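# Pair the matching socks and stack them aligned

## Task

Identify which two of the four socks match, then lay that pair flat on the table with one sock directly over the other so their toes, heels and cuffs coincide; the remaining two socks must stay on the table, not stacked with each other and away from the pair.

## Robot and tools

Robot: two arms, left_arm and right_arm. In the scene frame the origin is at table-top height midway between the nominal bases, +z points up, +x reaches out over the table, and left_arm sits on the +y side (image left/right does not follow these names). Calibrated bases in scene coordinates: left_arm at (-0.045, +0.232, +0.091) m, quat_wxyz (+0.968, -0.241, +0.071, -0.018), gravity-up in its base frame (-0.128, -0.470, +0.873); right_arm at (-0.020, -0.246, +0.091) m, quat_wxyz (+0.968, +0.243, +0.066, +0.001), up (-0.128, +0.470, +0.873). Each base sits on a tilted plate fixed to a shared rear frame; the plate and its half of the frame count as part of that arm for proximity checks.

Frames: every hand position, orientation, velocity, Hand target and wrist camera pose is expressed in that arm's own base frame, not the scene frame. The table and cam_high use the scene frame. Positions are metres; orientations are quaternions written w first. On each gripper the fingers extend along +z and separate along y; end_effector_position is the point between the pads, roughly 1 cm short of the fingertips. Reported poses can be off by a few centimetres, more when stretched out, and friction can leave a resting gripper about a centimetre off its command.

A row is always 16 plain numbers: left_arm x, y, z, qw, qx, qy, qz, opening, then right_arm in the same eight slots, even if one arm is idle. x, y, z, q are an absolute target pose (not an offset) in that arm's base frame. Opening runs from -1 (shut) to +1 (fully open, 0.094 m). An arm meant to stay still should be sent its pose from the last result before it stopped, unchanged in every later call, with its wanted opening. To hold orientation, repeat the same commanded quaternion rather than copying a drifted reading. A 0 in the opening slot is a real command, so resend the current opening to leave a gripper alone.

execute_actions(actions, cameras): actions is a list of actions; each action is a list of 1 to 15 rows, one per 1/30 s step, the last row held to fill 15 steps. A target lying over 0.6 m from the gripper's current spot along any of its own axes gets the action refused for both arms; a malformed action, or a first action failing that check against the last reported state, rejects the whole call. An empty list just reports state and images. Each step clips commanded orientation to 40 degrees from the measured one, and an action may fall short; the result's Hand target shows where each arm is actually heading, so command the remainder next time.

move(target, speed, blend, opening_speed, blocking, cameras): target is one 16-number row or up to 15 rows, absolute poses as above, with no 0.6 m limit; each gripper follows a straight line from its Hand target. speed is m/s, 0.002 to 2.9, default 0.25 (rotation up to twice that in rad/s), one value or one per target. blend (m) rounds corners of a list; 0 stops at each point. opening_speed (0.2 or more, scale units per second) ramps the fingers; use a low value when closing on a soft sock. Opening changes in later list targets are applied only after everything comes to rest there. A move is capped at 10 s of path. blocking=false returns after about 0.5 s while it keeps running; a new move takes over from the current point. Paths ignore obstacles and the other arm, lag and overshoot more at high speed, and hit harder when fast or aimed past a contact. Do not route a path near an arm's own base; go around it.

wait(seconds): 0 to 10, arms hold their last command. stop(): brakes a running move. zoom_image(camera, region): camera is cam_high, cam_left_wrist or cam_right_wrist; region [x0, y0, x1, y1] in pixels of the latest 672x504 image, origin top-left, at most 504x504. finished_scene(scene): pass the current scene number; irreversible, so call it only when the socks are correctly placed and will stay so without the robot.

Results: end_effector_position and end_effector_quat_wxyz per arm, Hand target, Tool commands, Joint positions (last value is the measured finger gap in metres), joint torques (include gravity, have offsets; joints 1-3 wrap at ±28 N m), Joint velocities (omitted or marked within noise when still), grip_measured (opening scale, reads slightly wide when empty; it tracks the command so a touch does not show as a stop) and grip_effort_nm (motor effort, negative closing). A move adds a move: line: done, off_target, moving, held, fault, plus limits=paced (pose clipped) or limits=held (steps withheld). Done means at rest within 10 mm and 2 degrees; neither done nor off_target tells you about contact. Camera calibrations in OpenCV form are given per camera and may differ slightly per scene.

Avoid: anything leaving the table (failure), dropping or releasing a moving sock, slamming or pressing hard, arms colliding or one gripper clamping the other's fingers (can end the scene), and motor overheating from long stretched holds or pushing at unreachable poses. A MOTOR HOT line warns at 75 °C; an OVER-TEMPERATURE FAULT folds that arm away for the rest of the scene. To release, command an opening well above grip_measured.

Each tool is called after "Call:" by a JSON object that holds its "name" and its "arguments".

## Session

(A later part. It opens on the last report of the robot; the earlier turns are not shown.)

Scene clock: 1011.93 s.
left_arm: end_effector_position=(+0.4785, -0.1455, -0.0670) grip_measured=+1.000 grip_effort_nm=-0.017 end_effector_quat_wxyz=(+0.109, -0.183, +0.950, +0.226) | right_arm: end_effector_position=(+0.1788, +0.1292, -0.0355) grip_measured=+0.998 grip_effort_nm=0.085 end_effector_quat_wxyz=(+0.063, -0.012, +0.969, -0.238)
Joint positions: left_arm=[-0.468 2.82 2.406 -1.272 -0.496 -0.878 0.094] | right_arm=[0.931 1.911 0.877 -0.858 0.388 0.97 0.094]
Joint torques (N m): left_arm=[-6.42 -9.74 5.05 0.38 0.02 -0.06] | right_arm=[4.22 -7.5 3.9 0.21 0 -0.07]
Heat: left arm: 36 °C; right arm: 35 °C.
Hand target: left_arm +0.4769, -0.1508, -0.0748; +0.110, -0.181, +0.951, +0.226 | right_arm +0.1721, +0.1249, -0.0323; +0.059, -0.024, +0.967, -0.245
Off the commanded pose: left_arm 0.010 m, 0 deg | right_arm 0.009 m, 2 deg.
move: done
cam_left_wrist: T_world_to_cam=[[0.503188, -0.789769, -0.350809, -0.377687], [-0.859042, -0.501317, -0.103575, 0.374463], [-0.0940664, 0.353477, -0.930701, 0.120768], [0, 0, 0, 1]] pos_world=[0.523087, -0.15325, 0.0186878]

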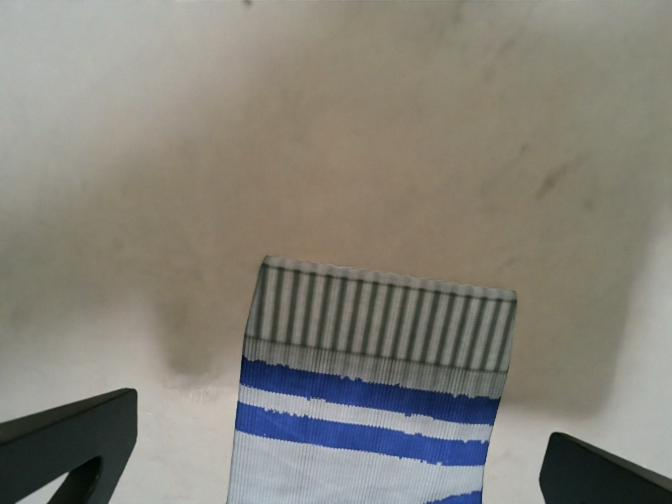

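Call:
{"name": "move", "arguments": {"target": [0.3544, -0.2916, -0.0711, 0.1334, -0.2785, 0.9273, 0.2129, 1.0, 0.1552, 0.0836, -0.0808, 0.0596, -0.0243, 0.9677, -0.2447, 1.0], "speed": 0.2}}

Scene clock: 1041.37 s.
left_arm: end_effector_position=(+0.3576, -0.2884, -0.0694) grip_measured=+1.000 grip_effort_nm=-0.017 end_effector_quat_wxyz=(+0.134, -0.282, +0.927, +0.209) | right_arm: end_effector_position=(+0.1566, +0.0894, -0.0777) grip_measured=+0.998 grip_effort_nm=0.085 end_effector_quat_wxyz=(+0.061, -0.021, +0.969, -0.237)
Joint positions: left_arm=[-0.839 2.828 2.405 -1.433 -0.418 -1.489 0.094] | right_arm=[0.902 1.935 0.641 -0.585 0.394 0.921 0.094]
Joint torques (N m): left_arm=[-5.46 -9.31 8.02 0.12 -0.01 -0.1] | right_arm=[2.35 -4.25 3.41 0.59 0.11 -0.08]
Heat: left arm: 36 °C; right arm: 34 °C.
Hand target: left_arm +0.3544, -0.2914, -0.0711; +0.134, -0.278, +0.927, +0.212 | right_arm +0.1551, +0.0837, -0.0806; +0.059, -0.024, +0.967, -0.245
Off the commanded pose: left_arm 0.005 m, 1 deg | right_arm 0.007 m, 1 deg.
move: done
cam_left_wrist: T_world_to_cam=[[0.669534, -0.69441, -0.263665, -0.45645], [-0.740587, -0.651348, -0.165157, 0.108817], [-0.0570515, 0.305845, -0.95037, 0.129274], [0, 0, 0, 1]] pos_world=[0.393573, -0.285623, 0.0204803]
cam_right_wrist: T_world_to_cam=[[0.139066, -0.88019, 0.453791, 0.0964488], [-0.977633, -0.0490142, 0.204529, 0.210349], [-0.157782, -0.472084, -0.867318, 0.0893273], [0, 0, 0, 1]] pos_world=[0.206326, 0.137373, -0.00931508]

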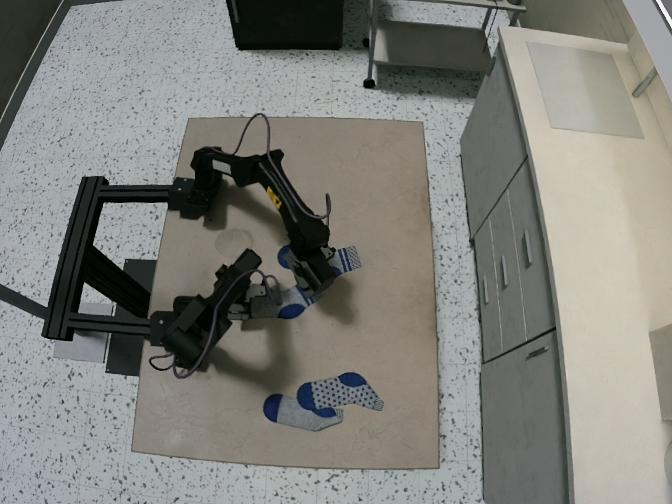

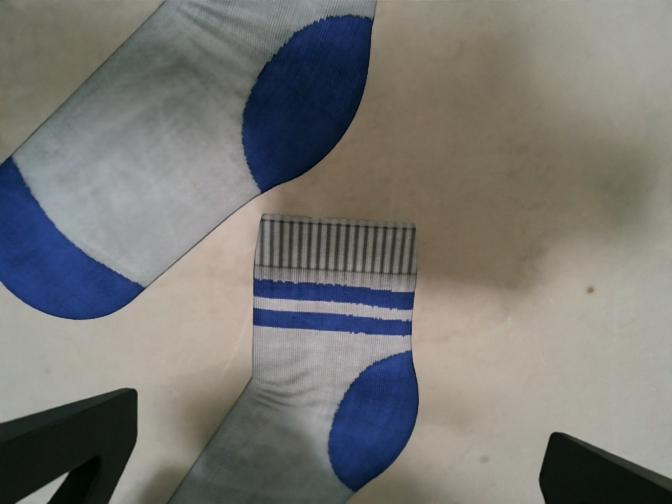

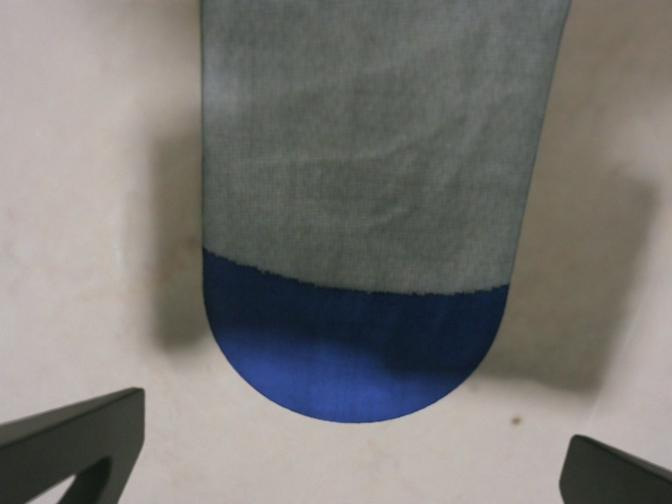

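Call:
{"name": "move", "arguments": {"target": [0.3618, -0.2525, -0.1521, 0.1380, -0.2986, 0.9210, 0.2100, 1.0, 0.1558, 0.0591, -0.1225, 0.0596, -0.0243, 0.9677, -0.2447, 1.0], "speed": 0.1, "cameras": ["cam_left_wrist", "cam_right_wrist"]}}

Scene clock: 1053.27 s.
left_arm: end_effector_position=(+0.3619, -0.2547, -0.1462) grip_measured=+1.000 grip_effort_nm=-0.007 end_effector_quat_wxyz=(+0.134, -0.304, +0.921, +0.205) | right_arm: end_effector_position=(+0.1555, +0.0700, -0.1060) grip_measured=+0.998 grip_effort_nm=0.090 end_effector_quat_wxyz=(+0.054, -0.028, +0.969, -0.241)
Joint positions: left_arm=[-0.782 2.852 2.135 -1.118 -0.424 -1.476 0.094] | right_arm=[0.844 2.036 0.573 -0.405 0.408 0.848 0.094]
Joint torques (N m): left_arm=[-4.88 -9.8 5.12 0.44 -0.16 0.05] | right_arm=[1.07 -0.85 1.28 1.55 0.19 -0.11]
Heat: left arm: 38 °C; right arm: 34 °C.
Hand target: left_arm +0.3617, -0.2524, -0.1521; +0.138, -0.298, +0.921, +0.210 | right_arm +0.1544, +0.0594, -0.1193; +0.058, -0.024, +0.967, -0.246
Off the commanded pose: left_arm 0.006 m, 1 deg | right_arm 0.020 m, 1 deg.
move: off_target (right_arm)
cam_left_wrist: T_world_to_cam=[[0.702332, -0.667012, -0.248645, -0.458887], [-0.709493, -0.684313, -0.168332, 0.101266], [-0.0578715, 0.294637, -0.953855, 0.0432223], [0, 0, 0, 1]] pos_world=[0.39664, -0.24952, -0.0558257]
cam_right_wrist: T_world_to_cam=[[0.156222, -0.874273, 0.45961, 0.0899436], [-0.973526, -0.0576828, 0.221178, 0.215893], [-0.166858, -0.481995, -0.860139, 0.0582509], [0, 0, 0, 1]] pos_world=[0.205846, 0.119165, -0.0389858]

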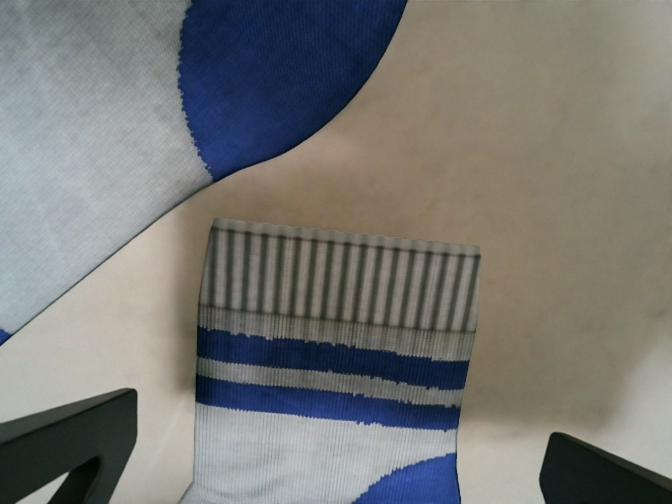

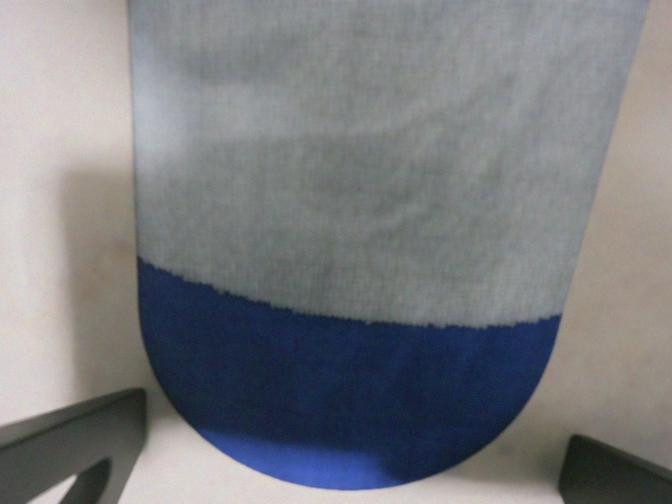

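Call:
{"name": "move", "arguments": {"target": [[0.3689, -0.2394, -0.1554, 0.1380, -0.2986, 0.9210, 0.2100, 1.0, 0.1559, 0.0780, -0.0892, 0.0596, -0.0243, 0.9677, -0.2447, 1.0],[0.3725, -0.2262, -0.1799, 0.1380, -0.2986, 0.9210, 0.2100, 1.0, 0.1608, 0.0601, -0.1224, 0.0596, -0.0243, 0.9677, -0.2447, 1.0]], "speed": 0.07, "cameras": ["cam_left_wrist", "cam_right_wrist"]}}

Scene clock: 1070.20 s.
left_arm: end_effector_position=(+0.3732, -0.2328, -0.1657) grip_measured=+1.000 grip_effort_nm=-0.017 end_effector_quat_wxyz=(+0.135, -0.303, +0.921, +0.203) | right_arm: end_effector_position=(+0.1575, +0.0685, -0.1050) grip_measured=+0.998 grip_effort_nm=0.090 end_effector_quat_wxyz=(+0.049, -0.032, +0.968, -0.243)
Joint positions: left_arm=[-0.732 2.857 2.06 -1.01 -0.437 -1.421 0.094] | right_arm=[0.829 2.034 0.578 -0.413 0.409 0.824 0.094]
Joint torques (N m): left_arm=[-4.51 -8.72 4.05 0.66 -0.13 0.11] | right_arm=[1.1 -0.44 1.89 1.58 0.22 -0.06]
Heat: left arm: 40 °C; right arm: 33 °C.
Hand target: left_arm +0.3721, -0.2261, -0.1795; +0.138, -0.299, +0.921, +0.210 | right_arm +0.1593, +0.0603, -0.1191; +0.058, -0.024, +0.967, -0.246
Off the commanded pose: left_arm 0.016 m, 1 deg | right_arm 0.020 m, 2 deg.
move: off_target (left_arm, right_arm)
cam_left_wrist: T_world_to_cam=[[0.701673, -0.669408, -0.244023, -0.456653], [-0.710481, -0.683129, -0.168973, 0.121536], [-0.0535873, 0.291938, -0.954935, 0.0163044], [0, 0, 0, 1]] pos_world=[0.407644, -0.227422, -0.0753278]
cam_right_wrist: T_world_to_cam=[[0.166195, -0.871496, 0.461383, 0.0862043], [-0.970794, -0.0625032, 0.23163, 0.218518], [-0.173027, -0.486403, -0.856431, 0.0603919], [0, 0, 0, 1]] pos_world=[0.208259, 0.11816, -0.0386671]

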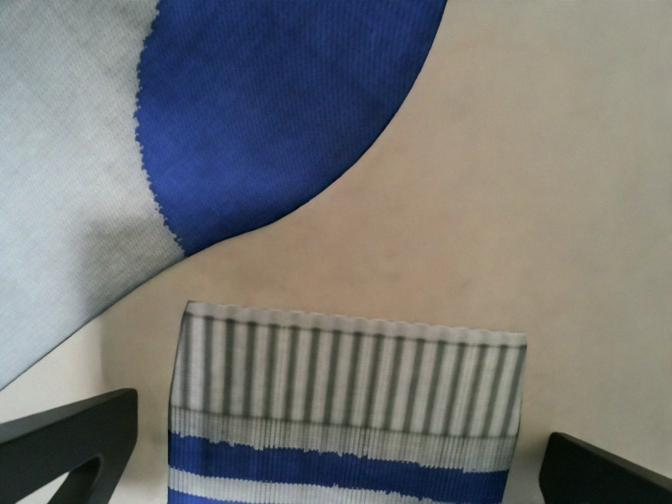

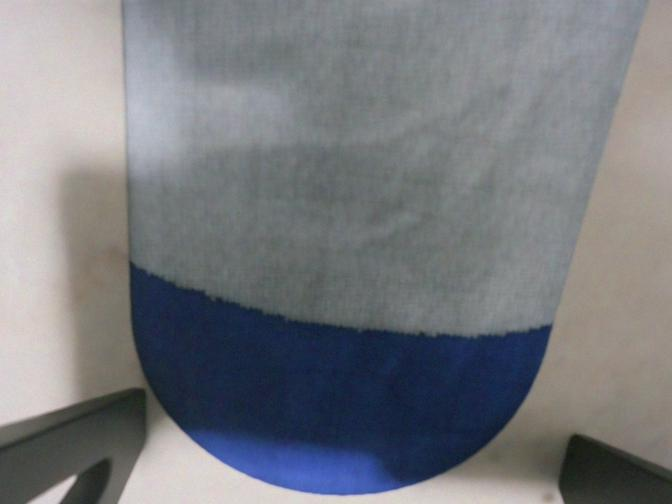

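Call:
{"name": "move", "arguments": {"target": [[0.3741, -0.2206, -0.1904, 0.1380, -0.2986, 0.9210, 0.2100, 1.0, 0.1608, 0.0601, -0.1224, 0.0596, -0.0243, 0.9677, -0.2447, 1.0]], "speed": 0.05, "cameras": ["cam_left_wrist"]}}

Scene clock: 1076.33 s.
left_arm: end_effector_position=(+0.3729, -0.2325, -0.1665) grip_measured=+1.000 grip_effort_nm=-0.017 end_effector_quat_wxyz=(+0.134, -0.299, +0.922, +0.204) | right_arm: end_effector_position=(+0.1576, +0.0685, -0.1050) grip_measured=+0.998 grip_effort_nm=0.090 end_effector_quat_wxyz=(+0.049, -0.033, +0.968, -0.243)
Joint positions: left_arm=[-0.732 2.857 2.056 -1.006 -0.437 -1.413 0.094] | right_arm=[0.829 2.033 0.578 -0.413 0.409 0.823 0.094]
Joint torques (N m): left_arm=[-3.85 -7.56 2.93 0.96 -0.14 0.12] | right_arm=[1.09 -0.42 1.88 1.58 0.23 -0.02]
Heat: left arm: 40 °C; right arm: 33 °C.
Hand target: left_arm +0.3727, -0.2201, -0.1891; +0.137, -0.299, +0.921, +0.211 | right_arm +0.1593, +0.0603, -0.1191; +0.058, -0.024, +0.967, -0.246
Off the commanded pose: left_arm 0.027 m, 1 deg | right_arm 0.020 m, 2 deg.
move: off_target (left_arm, right_arm)
cam_left_wrist: T_world_to_cam=[[0.696019, -0.674113, -0.247244, -0.455929], [-0.715915, -0.677905, -0.167064, 0.124885], [-0.0549884, 0.293285, -0.954442, 0.0164856], [0, 0, 0, 1]] pos_world=[0.407649, -0.227522, -0.0761275]

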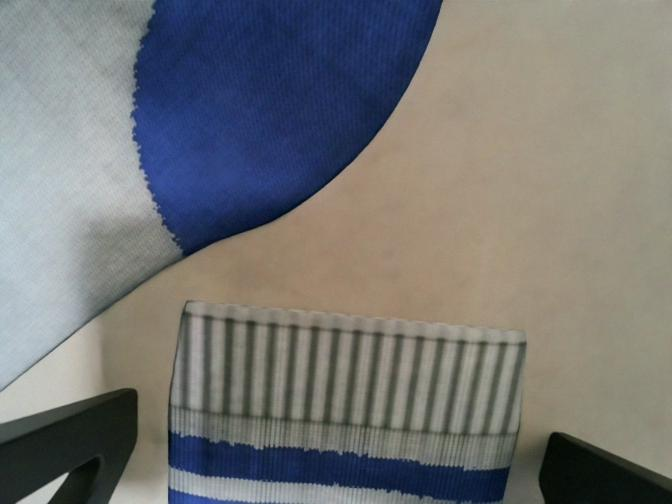

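Call:
{"name": "move", "arguments": {"target": [[0.3741, -0.2206, -0.1904, 0.1380, -0.2986, 0.9210, 0.2100, -0.9, 0.1608, 0.0601, -0.1224, 0.0596, -0.0243, 0.9677, -0.2447, -0.9]], "speed": 0.05, "opening_speed": 0.9, "cameras": ["cam_left_wrist", "cam_right_wrist"]}}

Scene clock: 1081.37 s.
left_arm: end_effector_position=(+0.3723, -0.2304, -0.1663) grip_measured=-0.892 grip_effort_nm=-0.476 end_effector_quat_wxyz=(+0.135, -0.295, +0.923, +0.209) | right_arm: end_effector_position=(+0.1668, +0.0726, -0.1057) grip_measured=-0.898 grip_effort_nm=-0.667 end_effector_quat_wxyz=(+0.072, -0.030, +0.968, -0.237)
Joint positions: left_arm=[-0.732 2.857 2.053 -1.009 -0.445 -1.406 0.005] | right_arm=[0.829 2.033 0.578 -0.374 0.434 0.823 0.005]
Joint torques (N m): left_arm=[-3.85 -7.61 3.1 1 -0.12 0.04] | right_arm=[1.06 -0.54 1.81 1.25 -0.03 -0.05]
Heat: left arm: 40 °C; right arm: 33 °C.
Hand target: left_arm +0.3729, -0.2202, -0.1891; +0.138, -0.299, +0.921, +0.211 | right_arm +0.1595, +0.0603, -0.1194; +0.059, -0.024, +0.967, -0.245
Off the commanded pose: left_arm 0.026 m, 1 deg | right_arm 0.022 m, 2 deg.
move: off_target (left_arm, right_arm)
cam_left_wrist: T_world_to_cam=[[0.68966, -0.677071, -0.256796, -0.453989], [-0.721973, -0.67029, -0.171658, 0.129204], [-0.055903, 0.303785, -0.951099, 0.0192249], [0, 0, 0, 1]] pos_world=[0.407454, -0.226619, -0.0761187]
cam_right_wrist: T_world_to_cam=[[0.152679, -0.876145, 0.45723, 0.0906739], [-0.979469, -0.0725244, 0.188095, 0.225408], [-0.131638, -0.476561, -0.86923, 0.0544274], [0, 0, 0, 1]] pos_world=[0.214101, 0.121729, -0.0365471]

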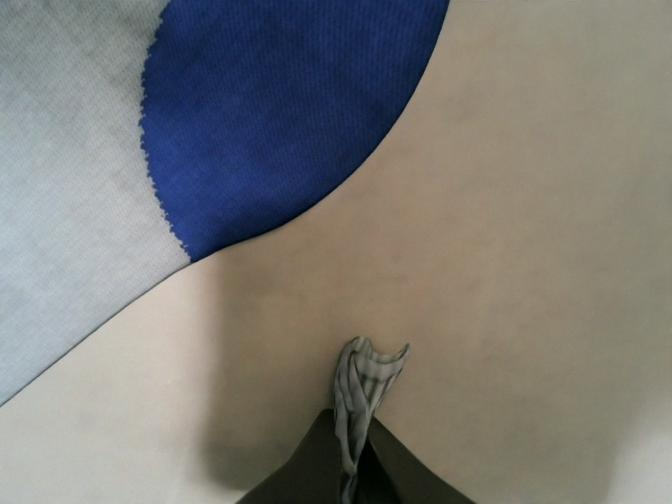

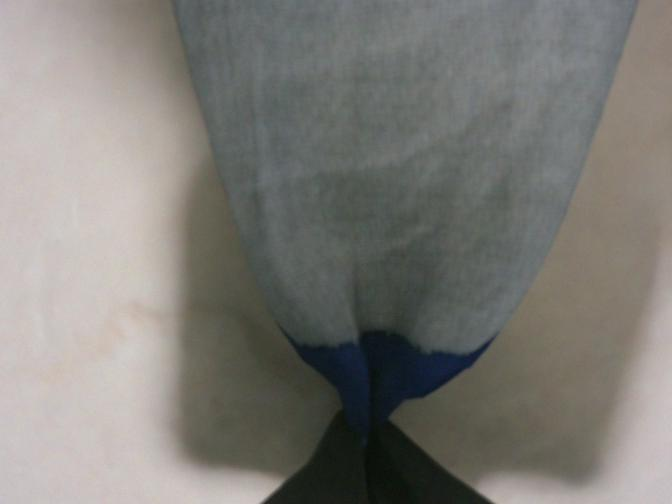

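Call:
{"name": "move", "arguments": {"target": [[0.3626, -0.2568, -0.1200, 0.1380, -0.2986, 0.9210, 0.2100, -0.9, 0.1637, 0.0960, -0.0634, 0.0596, -0.0243, 0.9677, -0.2447, -0.9],[0.3782, -0.2689, -0.0612, 0.1380, -0.2986, 0.9210, 0.2100, -0.9, 0.1804, 0.1455, -0.0246, 0.0596, -0.0243, 0.9677, -0.2447, -0.9]], "speed": 0.08, "blend": 0.02}}

Scene clock: 1112.90 s.
left_arm: end_effector_position=(+0.3789, -0.2538, -0.0792) grip_measured=-0.892 grip_effort_nm=-0.447 end_effector_quat_wxyz=(+0.127, -0.304, +0.917, +0.226) | right_arm: end_effector_position=(+0.1807, +0.1393, -0.0280) grip_measured=-0.899 grip_effort_nm=-0.667 end_effector_quat_wxyz=(+0.059, -0.022, +0.967, -0.246)
Joint positions: left_arm=[-0.758 2.841 2.383 -1.413 -0.435 -1.465 0.005] | right_arm=[0.951 1.934 0.944 -0.926 0.386 0.973 0.005]
Joint velocities: left_arm=[within noise] | right_arm=[-0.002 -0.017 -0.007 -0.081 -0.022 -0.022 -0.006]
Joint torques (N m): left_arm=[-6.72 -12.86 7.56 0 0 -0.08] | right_arm=[4.23 -5.9 6.93 0.18 -0.06 0.11]
Heat: left arm: 41 °C; right arm: 32 °C.
Hand target: left_arm +0.3779, -0.2685, -0.0615; +0.138, -0.298, +0.921, +0.210 | right_arm +0.1804, +0.1454, -0.0247; +0.060, -0.024, +0.968, -0.245
Off the commanded pose: left_arm 0.024 m, 2 deg | right_arm 0.007 m, 0 deg.
move: off_target (left_arm)
cam_left_wrist: T_world_to_cam=[[0.702983, -0.650122, -0.288368, -0.452717], [-0.70619, -0.686147, -0.174636, 0.122876], [-0.0843282, 0.326409, -0.941459, 0.126816], [0, 0, 0, 1]] pos_world=[0.415721, -0.251405, 0.0103016]
cam_right_wrist: T_world_to_cam=[[0.141409, -0.871234, 0.470059, 0.113144], [-0.976792, -0.0456343, 0.20927, 0.225659], [-0.160872, -0.488743, -0.857468, 0.162917], [0, 0, 0, 1]] pos_world=[0.230631, 0.188497, 0.0392887]

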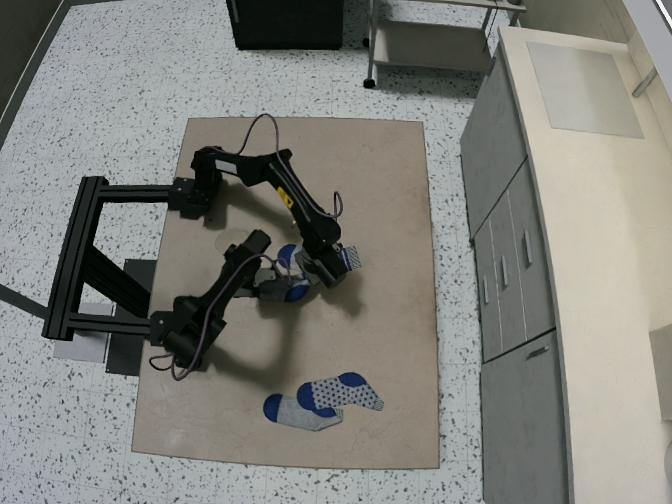

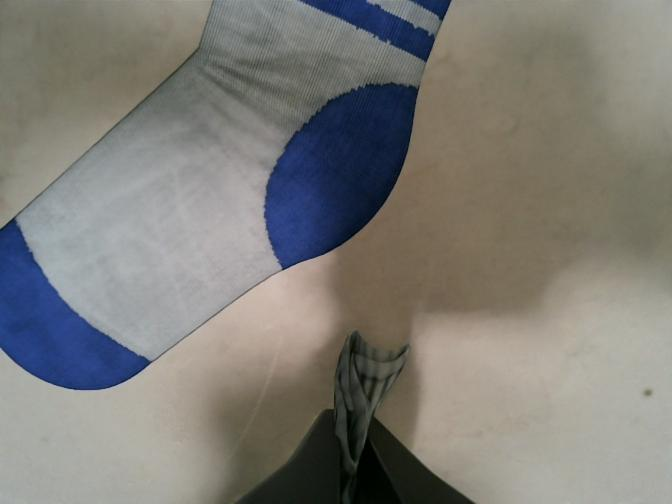

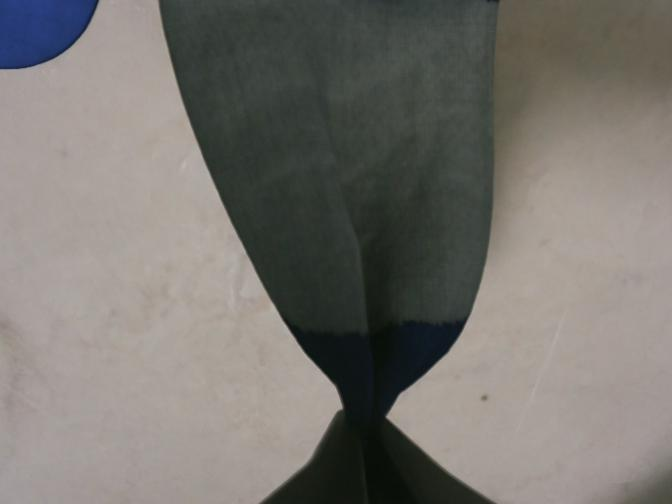

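Call:
{"name": "zoom_image", "arguments": {"camera": "cam_high", "region": [220, 220, 380, 330]}}

Scaled by 3.150.

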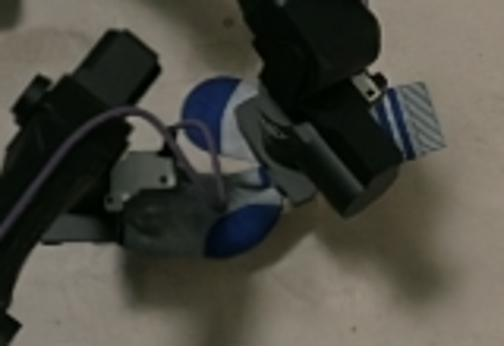

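Call:
{"name": "move", "arguments": {"target": [[0.4718, -0.2029, -0.0177, 0.1068, -0.1650, 0.9540, 0.2274, -0.9, 0.2584, 0.2503, -0.0755, 0.0900, 0.0980, 0.9630, -0.2352, -0.9],[0.4775, -0.1706, -0.0567, 0.1068, -0.1650, 0.9540, 0.2274, -0.9, 0.2650, 0.2330, -0.1224, 0.0900, 0.0980, 0.9630, -0.2352, -0.9]], "speed": 0.1, "blend": 0.02}}

Scene clock: 1129.43 s.
left_arm: end_effector_position=(+0.4694, -0.1651, -0.0729) grip_measured=-0.892 grip_effort_nm=-0.452 end_effector_quat_wxyz=(+0.085, -0.166, +0.953, +0.238) | right_arm: end_effector_position=(+0.2686, +0.2413, -0.1122) grip_measured=-0.900 grip_effort_nm=-0.252 end_effector_quat_wxyz=(+0.093, +0.105, +0.965, -0.222)
Joint positions: left_arm=[-0.506 2.975 2.692 -1.47 -0.479 -0.895 0.005] | right_arm=[0.917 2.505 1.562 -0.928 0.388 1.193 0.005]
Joint velocities: left_arm=[within noise] | right_arm=[0.002 -0.012 -0.007 -0.066 0.051 -0.022 -0.004]
Joint torques (N m): left_arm=[-6.06 -13.86 4.66 0.32 -0.12 0.06] | right_arm=[4.74 -9.69 4.16 0.59 0.1 -0.06]
Heat: left arm: 43 °C; right arm: 34 °C.
Hand target: left_arm +0.4772, -0.1705, -0.0567; +0.106, -0.165, +0.954, +0.228 | right_arm +0.2648, +0.2329, -0.1220; +0.090, +0.098, +0.963, -0.235
Off the commanded pose: left_arm 0.019 m, 3 deg | right_arm 0.014 m, 2 deg.
move: off_target (left_arm, right_arm)
cam_left_wrist: T_world_to_cam=[[0.464359, -0.794279, -0.391779, -0.376231], [-0.874258, -0.481812, -0.0594131, 0.369827], [-0.141573, 0.370105, -0.918139, 0.147266], [0, 0, 0, 1]] pos_world=[0.51888, -0.175149, 0.00978388]
cam_right_wrist: T_world_to_cam=[[-0.117819, -0.902162, 0.414997, 0.300109], [-0.982126, 0.167637, 0.0855978, 0.270009], [-0.146792, -0.397494, -0.905787, 0.123452], [0, 0, 0, 1]] pos_world=[0.318663, 0.274555, -0.0358352]

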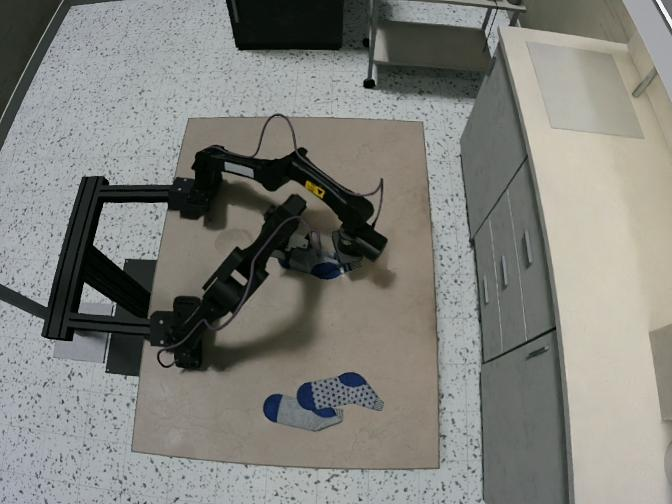

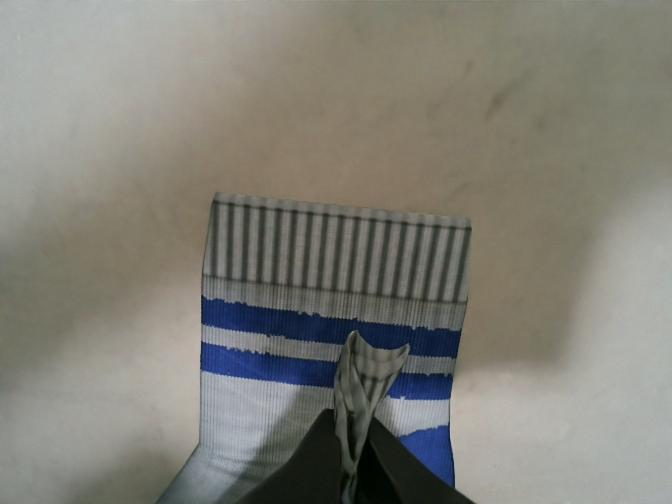

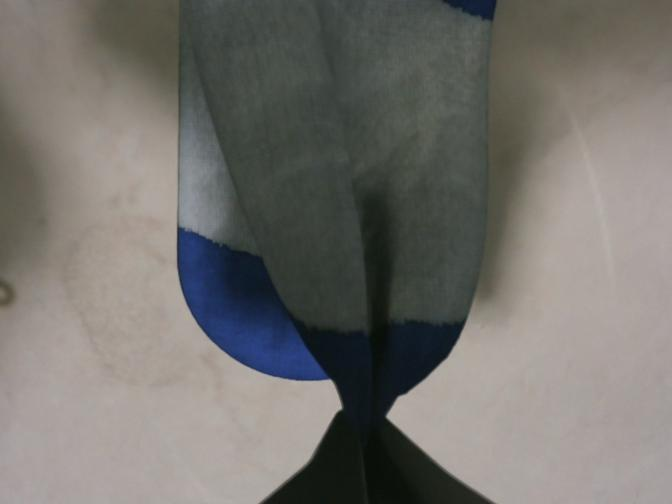

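Call:
{"name": "move", "arguments": {"target": [[0.4843, -0.1689, -0.0548, 0.1068, -0.1650, 0.9540, 0.2274, -0.9, 0.2653, 0.2284, -0.1394, 0.0900, 0.0980, 0.9630, -0.2352, -0.9]], "speed": 0.06, "cameras": ["cam_left_wrist", "cam_right_wrist"]}}

Scene clock: 1156.70 s.
left_arm: end_effector_position=(+0.4837, -0.1706, -0.0521) grip_measured=-0.892 grip_effort_nm=-0.442 end_effector_quat_wxyz=(+0.108, -0.169, +0.955, +0.218) | right_arm: end_effector_position=(+0.2700, +0.2378, -0.1288) grip_measured=-0.900 grip_effort_nm=-0.252 end_effector_quat_wxyz=(+0.095, +0.105, +0.965, -0.221)
Joint positions: left_arm=[-0.502 2.975 2.783 -1.493 -0.48 -0.879 0.005] | right_arm=[0.91 2.538 1.546 -0.872 0.393 1.185 0.005]
Joint torques (N m): left_arm=[-5.71 -9.55 7.57 0.18 -0.14 0.02] | right_arm=[4.7 -9.72 4.08 0.58 0.08 -0.08]
Heat: left arm: 50 °C; right arm: 34 °C.
Hand target: left_arm +0.4841, -0.1687, -0.0549; +0.109, -0.164, +0.954, +0.225 | right_arm +0.2652, +0.2284, -0.1389; +0.090, +0.098, +0.963, -0.235
Off the commanded pose: left_arm 0.003 m, 1 deg | right_arm 0.015 m, 2 deg.
move: off_target (right_arm)
cam_left_wrist: T_world_to_cam=[[0.476152, -0.810184, -0.341878, -0.384798], [-0.874846, -0.475793, -0.0909107, 0.380622], [-0.0890086, 0.342378, -0.935337, 0.139335], [0, 0, 0, 1]] pos_world=[0.52861, -0.178365, 0.0333733]
cam_right_wrist: T_world_to_cam=[[-0.118124, -0.903054, 0.412966, 0.304053], [-0.982733, 0.165958, 0.081811, 0.273323], [-0.142415, -0.396172, -0.907064, 0.105596], [0, 0, 0, 1]] pos_world=[0.319558, 0.27105, -0.0521423]

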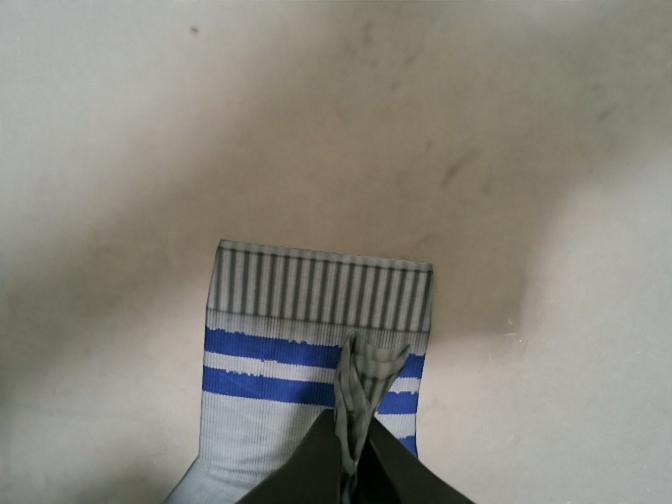

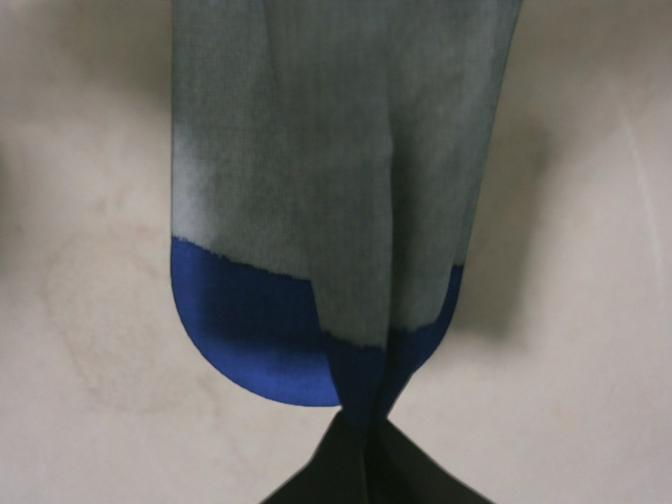

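Call:
{"name": "move", "arguments": {"target": [[0.4850, -0.1366, -0.1038, 0.1068, -0.1650, 0.9540, 0.2274, -0.9, 0.2703, 0.2134, -0.1821, 0.0900, 0.0980, 0.9630, -0.2352, -0.9]], "speed": 0.05}}

Scene clock: 1172.00 s.
left_arm: end_effector_position=(+0.4726, -0.1433, -0.1016) grip_measured=-0.892 grip_effort_nm=-0.447 end_effector_quat_wxyz=(+0.087, -0.154, +0.956, +0.236) | right_arm: end_effector_position=(+0.2739, +0.2257, -0.1642) grip_measured=-0.900 grip_effort_nm=-0.462 end_effector_quat_wxyz=(+0.093, +0.102, +0.965, -0.222)
Joint positions: left_arm=[-0.466 2.891 2.408 -1.237 -0.487 -0.823 0.005] | right_arm=[0.882 2.619 1.526 -0.765 0.399 1.152 0.005]
Joint velocities: left_arm=[within noise] | right_arm=[-0.017 -0.007 -0.027 -0.007 0.007 -0.007 0.008]
Joint torques (N m): left_arm=[-4.21 -11.4 3.26 0.9 -0.11 0.12] | right_arm=[4.3 -8.69 3.58 0.87 0.12 -0.09]
Heat: left arm: 48 °C; right arm: 34 °C.
Hand target: left_arm +0.4846, -0.1364, -0.1033; +0.106, -0.165, +0.954, +0.229 | right_arm +0.2697, +0.2132, -0.1810; +0.090, +0.098, +0.963, -0.235
Off the commanded pose: left_arm 0.014 m, 3 deg | right_arm 0.022 m, 2 deg.
move: off_target (left_arm, right_arm)
cam_left_wrist: T_world_to_cam=[[0.444555, -0.806192, -0.390417, -0.36376], [-0.88573, -0.460646, -0.0573384, 0.39012], [-0.133618, 0.371294, -0.918851, 0.109627], [0, 0, 0, 1]] pos_world=[0.5219, -0.154257, -0.0189184]
cam_right_wrist: T_world_to_cam=[[-0.112397, -0.902294, 0.416212, 0.307006], [-0.982827, 0.162642, 0.0871761, 0.283786], [-0.146352, -0.399266, -0.905079, 0.0713601], [0, 0, 0, 1]] pos_world=[0.323862, 0.259346, -0.0879323]

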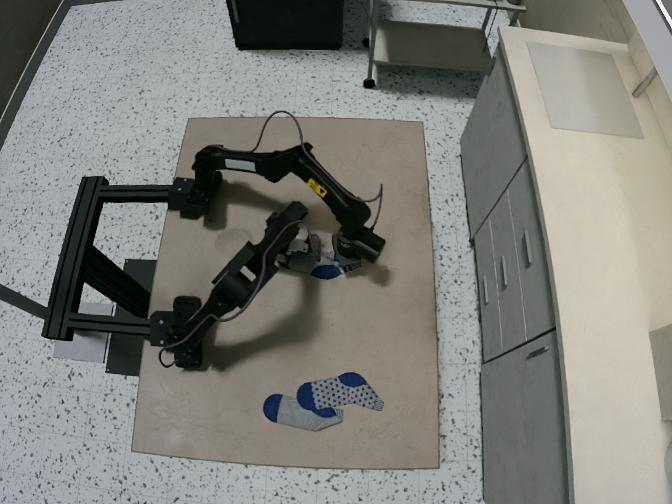

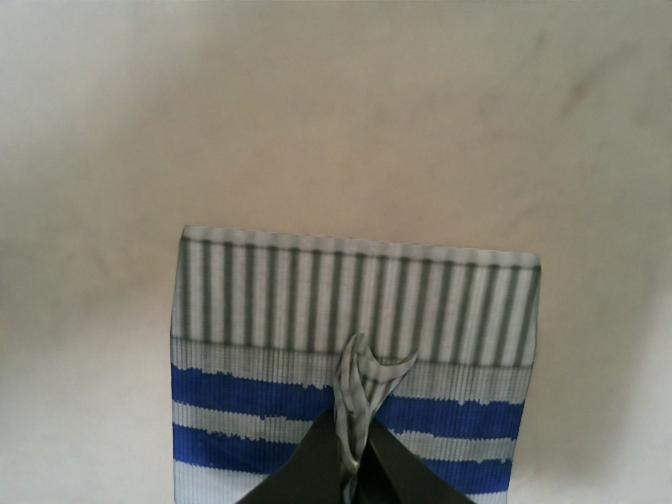

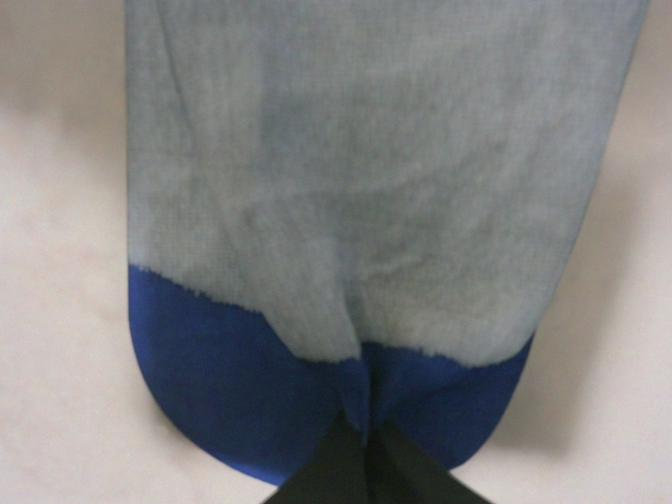

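Call:
{"name": "move", "arguments": {"target": [[0.4844, -0.1656, -0.0416, 0.1068, -0.1650, 0.9540, 0.2274, -0.9, 0.2718, 0.2487, -0.1242, 0.0900, 0.0980, 0.9630, -0.2352, -0.9],[0.4927, -0.1413, -0.0845, 0.1068, -0.1650, 0.9540, 0.2274, -0.9, 0.2765, 0.2275, -0.1636, 0.0900, 0.0980, 0.9630, -0.2352, -0.9]], "speed": 0.06, "cameras": ["cam_left_wrist", "cam_right_wrist"]}}

Scene clock: 1189.27 s.
left_arm: end_effector_position=(+0.4906, -0.1403, -0.0829) grip_measured=-0.892 grip_effort_nm=-0.447 end_effector_quat_wxyz=(+0.100, -0.169, +0.954, +0.226) | right_arm: end_effector_position=(+0.2825, +0.2381, -0.1507) grip_measured=-0.898 grip_effort_nm=-0.652 end_effector_quat_wxyz=(+0.096, +0.106, +0.965, -0.219)
Joint positions: left_arm=[-0.445 2.93 2.567 -1.319 -0.487 -0.823 0.005] | right_arm=[0.886 2.615 1.598 -0.834 0.399 1.161 0.005]
Joint torques (N m): left_arm=[-5.97 -10.92 4.6 0.43 -0.12 0.06] | right_arm=[4.94 -9.76 3.95 0.6 0.09 -0.08]
Heat: left arm: 48 °C; right arm: 36 °C.
Hand target: left_arm +0.4926, -0.1413, -0.0845; +0.106, -0.165, +0.954, +0.228 | right_arm +0.2763, +0.2273, -0.1630; +0.090, +0.098, +0.963, -0.235
Off the commanded pose: left_arm 0.003 m, 1 deg | right_arm 0.018 m, 2 deg.
move: off_target (right_arm)
cam_left_wrist: T_world_to_cam=[[0.474832, -0.802819, -0.360577, -0.374016], [-0.873288, -0.480597, -0.0799624, 0.397713], [-0.109097, 0.352856, -0.929296, 0.112598], [0, 0, 0, 1]] pos_world=[0.537197, -0.148858, 0.00157756]
cam_right_wrist: T_world_to_cam=[[-0.119978, -0.904346, 0.40959, 0.315194], [-0.982742, 0.166696, 0.0801862, 0.286966], [-0.140793, -0.392901, -0.908739, 0.0861266], [0, 0, 0, 1]] pos_world=[0.331956, 0.271048, -0.0738447]

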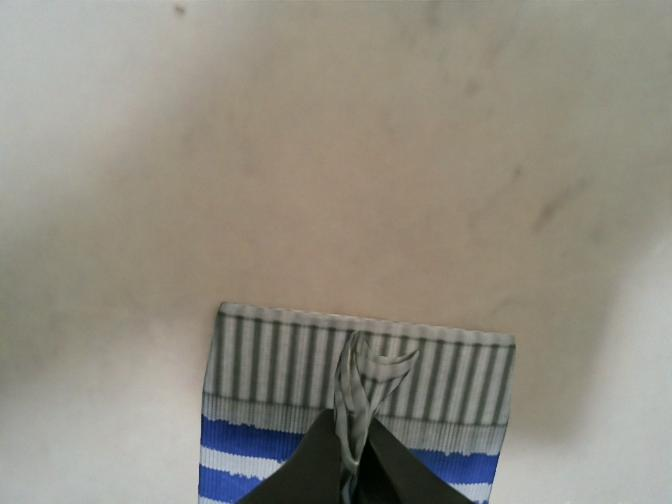

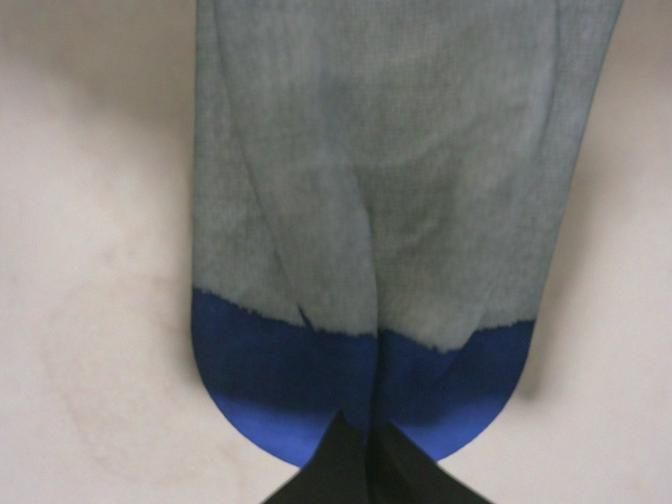

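Call:
{"name": "move", "arguments": {"target": [[0.4954, -0.1377, -0.1028, 0.1068, -0.1650, 0.9540, 0.2274, -0.9, 0.2807, 0.2127, -0.1848, 0.0900, 0.0980, 0.9630, -0.2352, -0.9]], "speed": 0.05, "cameras": ["cam_left_wrist", "cam_right_wrist"]}}

Scene clock: 1197.57 s.
left_arm: end_effector_position=(+0.4949, -0.1391, -0.0939) grip_measured=-0.892 grip_effort_nm=-0.442 end_effector_quat_wxyz=(+0.104, -0.169, +0.955, +0.222) | right_arm: end_effector_position=(+0.2841, +0.2283, -0.1646) grip_measured=-0.898 grip_effort_nm=-0.462 end_effector_quat_wxyz=(+0.094, +0.100, +0.966, -0.221)
Joint positions: left_arm=[-0.439 2.947 2.559 -1.277 -0.487 -0.813 0.005] | right_arm=[0.868 2.638 1.571 -0.781 0.404 1.131 0.005]
Joint velocities: left_arm=[within noise] | right_arm=[0.012 0.002 -0.012 0.007 0.022 -0.051 0.007]
Joint torques (N m): left_arm=[-5.74 -9.84 4.94 0.43 -0.09 0.03] | right_arm=[3.96 -8.85 2.99 0.98 0.13 -0.04]
Heat: left arm: 48 °C; right arm: 36 °C.
Hand target: left_arm +0.4952, -0.1377, -0.1026; +0.107, -0.165, +0.954, +0.227 | right_arm +0.2797, +0.2125, -0.1834; +0.089, +0.098, +0.963, -0.236
Off the commanded pose: left_arm 0.009 m, 1 deg | right_arm 0.026 m, 2 deg.
move: off_target (right_arm)
cam_left_wrist: T_world_to_cam=[[0.476255, -0.806336, -0.350719, -0.379255], [-0.873807, -0.478544, -0.0863572, 0.401062], [-0.0982015, 0.347588, -0.932491, 0.0960362], [0, 0, 0, 1]] pos_world=[0.540504, -0.147262, -0.00882429]
cam_right_wrist: T_world_to_cam=[[-0.107988, -0.903378, 0.415027, 0.30952], [-0.983708, 0.157451, 0.0867624, 0.29481], [-0.143725, -0.398896, -0.905663, 0.0725485], [0, 0, 0, 1]] pos_world=[0.333859, 0.262134, -0.0883328]

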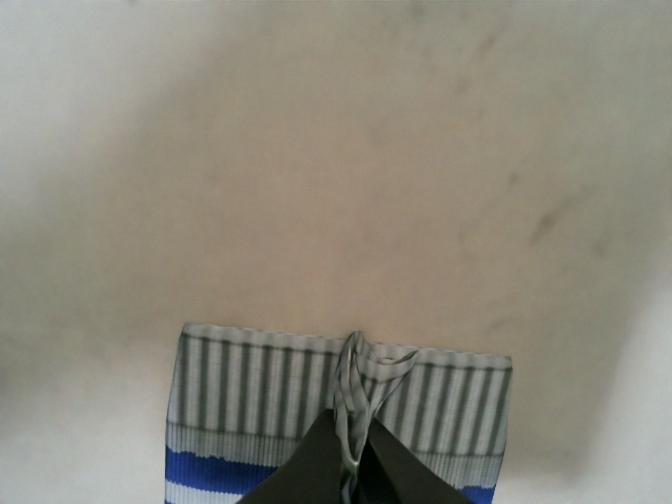

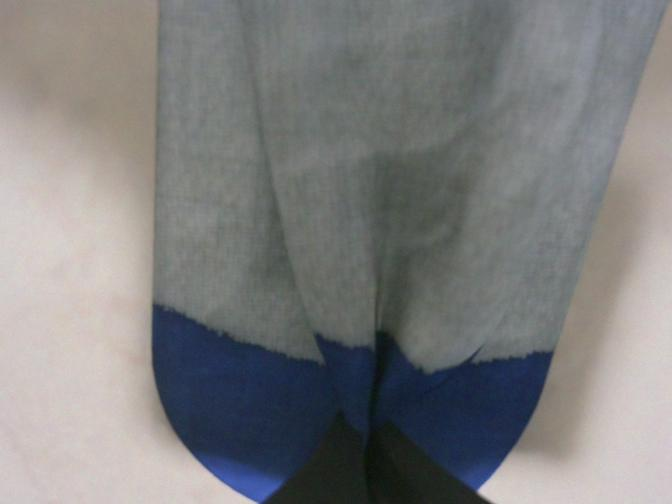

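Call:
{"name": "move", "arguments": {"target": [[0.4954, -0.1377, -0.1028, 0.1068, -0.1650, 0.9540, 0.2274, -0.9, 0.2787, 0.2202, -0.1708, 0.0900, 0.0980, 0.9630, -0.2352, -0.9],[0.4954, -0.1377, -0.1028, 0.1068, -0.1650, 0.9540, 0.2274, 0.6, 0.2787, 0.2202, -0.1708, 0.0900, 0.0980, 0.9630, -0.2352, 0.6]], "speed": 0.05, "opening_speed": 0.7}}

Scene clock: 1207.87 s.
left_arm: end_effector_position=(+0.4961, -0.1396, -0.0939) grip_measured=+0.598 grip_effort_nm=0.095 end_effector_quat_wxyz=(+0.107, -0.169, +0.955, +0.221) | right_arm: end_effector_position=(+0.2839, +0.2281, -0.1645) grip_measured=+0.598 grip_effort_nm=0.090 end_effector_quat_wxyz=(+0.094, +0.099, +0.966, -0.222)
Joint positions: left_arm=[-0.439 2.947 2.559 -1.271 -0.488 -0.812 0.075] | right_arm=[0.868 2.638 1.571 -0.782 0.404 1.129 0.075]
Joint torques (N m): left_arm=[-5.83 -10.02 4.9 0.42 -0.11 0.01] | right_arm=[5.18 -10.88 4.19 0.42 0.09 0.08]
Heat: left arm: 47 °C; right arm: 36 °C.
Hand target: left_arm +0.4953, -0.1377, -0.1026; +0.107, -0.165, +0.954, +0.227 | right_arm +0.2786, +0.2202, -0.1706; +0.090, +0.098, +0.963, -0.235
Off the commanded pose: left_arm 0.009 m, 1 deg | right_arm 0.011 m, 2 deg.
move: off_target (right_arm); target 2's new opening was sent with right_arm's hand 0.011 m and 2 deg from that target
cam_left_wrist: T_world_to_cam=[[0.476782, -0.807558, -0.347172, -0.380326], [-0.874067, -0.477427, -0.0898392, 0.401865], [-0.0931989, 0.346285, -0.933488, 0.0935321], [0, 0, 0, 1]] pos_world=[0.541307, -0.147663, -0.0086241]
cam_right_wrist: T_world_to_cam=[[-0.106587, -0.903042, 0.416119, 0.308958], [-0.983758, 0.156568, 0.0877915, 0.295067], [-0.14443, -0.400003, -0.905062, 0.073074], [0, 0, 0, 1]] pos_world=[0.333759, 0.262034, -0.088331]

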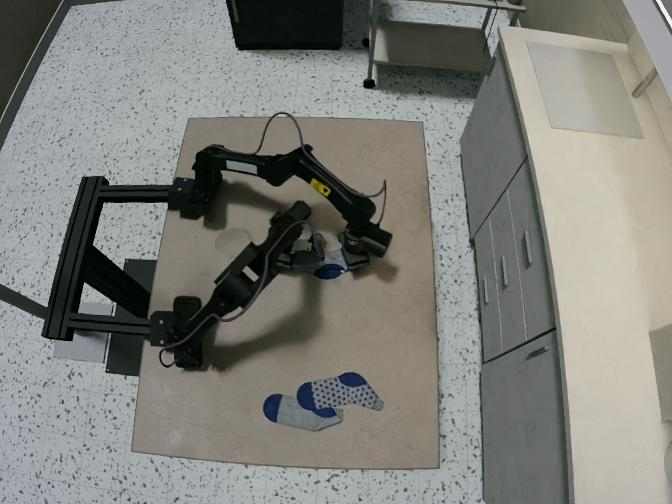

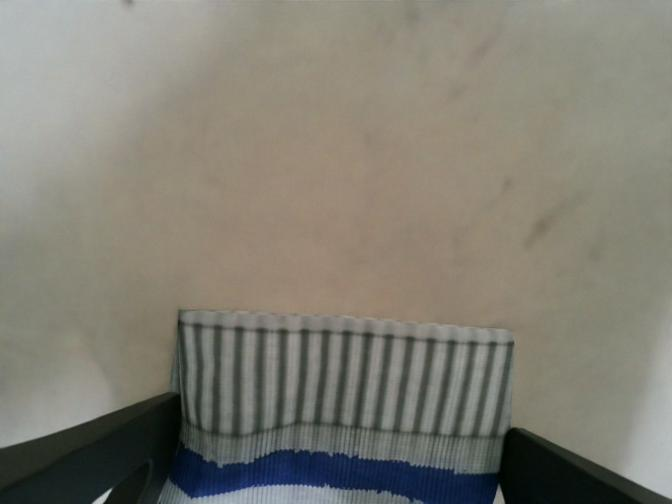

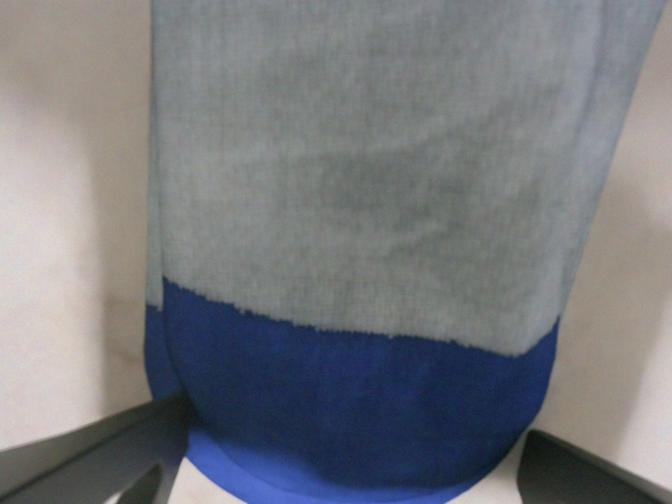

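Call:
{"name": "move", "arguments": {"target": [[0.4954, -0.1377, -0.1028, 0.1068, -0.1650, 0.9540, 0.2274, 1.0, 0.2787, 0.2202, -0.1708, 0.0900, 0.0980, 0.9630, -0.2352, 1.0],[0.4844, -0.1656, -0.0416, 0.1068, -0.1650, 0.9540, 0.2274, 1.0, 0.2718, 0.2487, -0.1242, 0.0900, 0.0980, 0.9630, -0.2352, 1.0],[0.4500, -0.1300, 0.0600, 0.1068, -0.1650, 0.9540, 0.2274, 1.0, 0.2600, 0.2750, -0.0600, 0.0900, 0.0980, 0.9630, -0.2352, 1.0]], "speed": [0.05, 0.07, 0.15], "opening_speed": 0.7}}

Scene clock: 1214.20 s.
left_arm: end_effector_position=(+0.4509, -0.1310, +0.0454) grip_measured=+0.998 grip_effort_nm=0.100 end_effector_quat_wxyz=(+0.098, -0.167, +0.954, +0.229) | right_arm: end_effector_position=(+0.2594, +0.2626, -0.0746) grip_measured=+0.998 grip_effort_nm=0.090 end_effector_quat_wxyz=(+0.081, +0.098, +0.960, -0.250)
Joint positions: left_arm=[-0.464 2.546 2.324 -1.475 -0.488 -0.842 0.094] | right_arm=[0.968 2.521 1.748 -1.182 0.378 1.246 0.094]
Joint torques (N m): left_arm=[-5.22 -12.41 4.62 0.13 -0.1 0.06] | right_arm=[6.19 -14.15 7.43 0.13 -0.04 0.13]
Heat: left arm: 47 °C; right arm: 37 °C.
Hand target: left_arm +0.4500, -0.1299, +0.0598; +0.107, -0.165, +0.954, +0.227 | right_arm +0.2598, +0.2747, -0.0602; +0.090, +0.098, +0.963, -0.235
Off the commanded pose: left_arm 0.015 m, 1 deg | right_arm 0.019 m, 2 deg.
move: off_target (left_arm, right_arm)
cam_left_wrist: T_world_to_cam=[[0.471067, -0.801822, -0.367665, -0.299244], [-0.87485, -0.477999, -0.0784502, 0.378764], [-0.112841, 0.358607, -0.926643, 0.226612], [0, 0, 0, 1]] pos_world=[0.497897, -0.140156, 0.129681]
cam_right_wrist: T_world_to_cam=[[-0.10235, -0.877417, 0.468682, 0.296161], [-0.979267, 0.171673, 0.107537, 0.25389], [-0.174815, -0.447959, -0.876797, 0.187388], [0, 0, 0, 1]] pos_world=[0.311697, 0.300213, -0.00180637]

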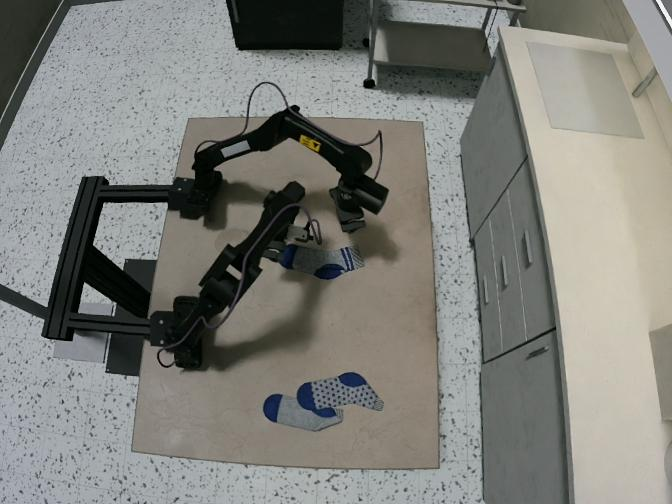

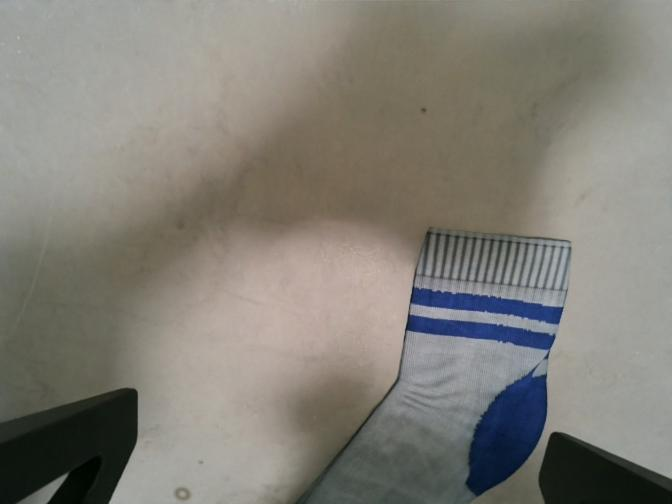

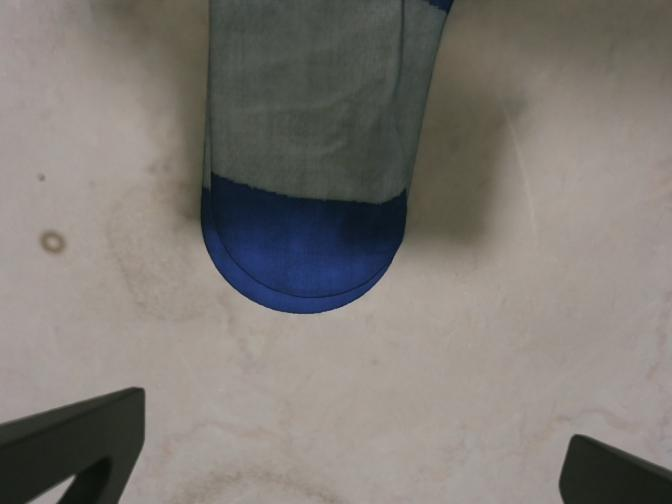

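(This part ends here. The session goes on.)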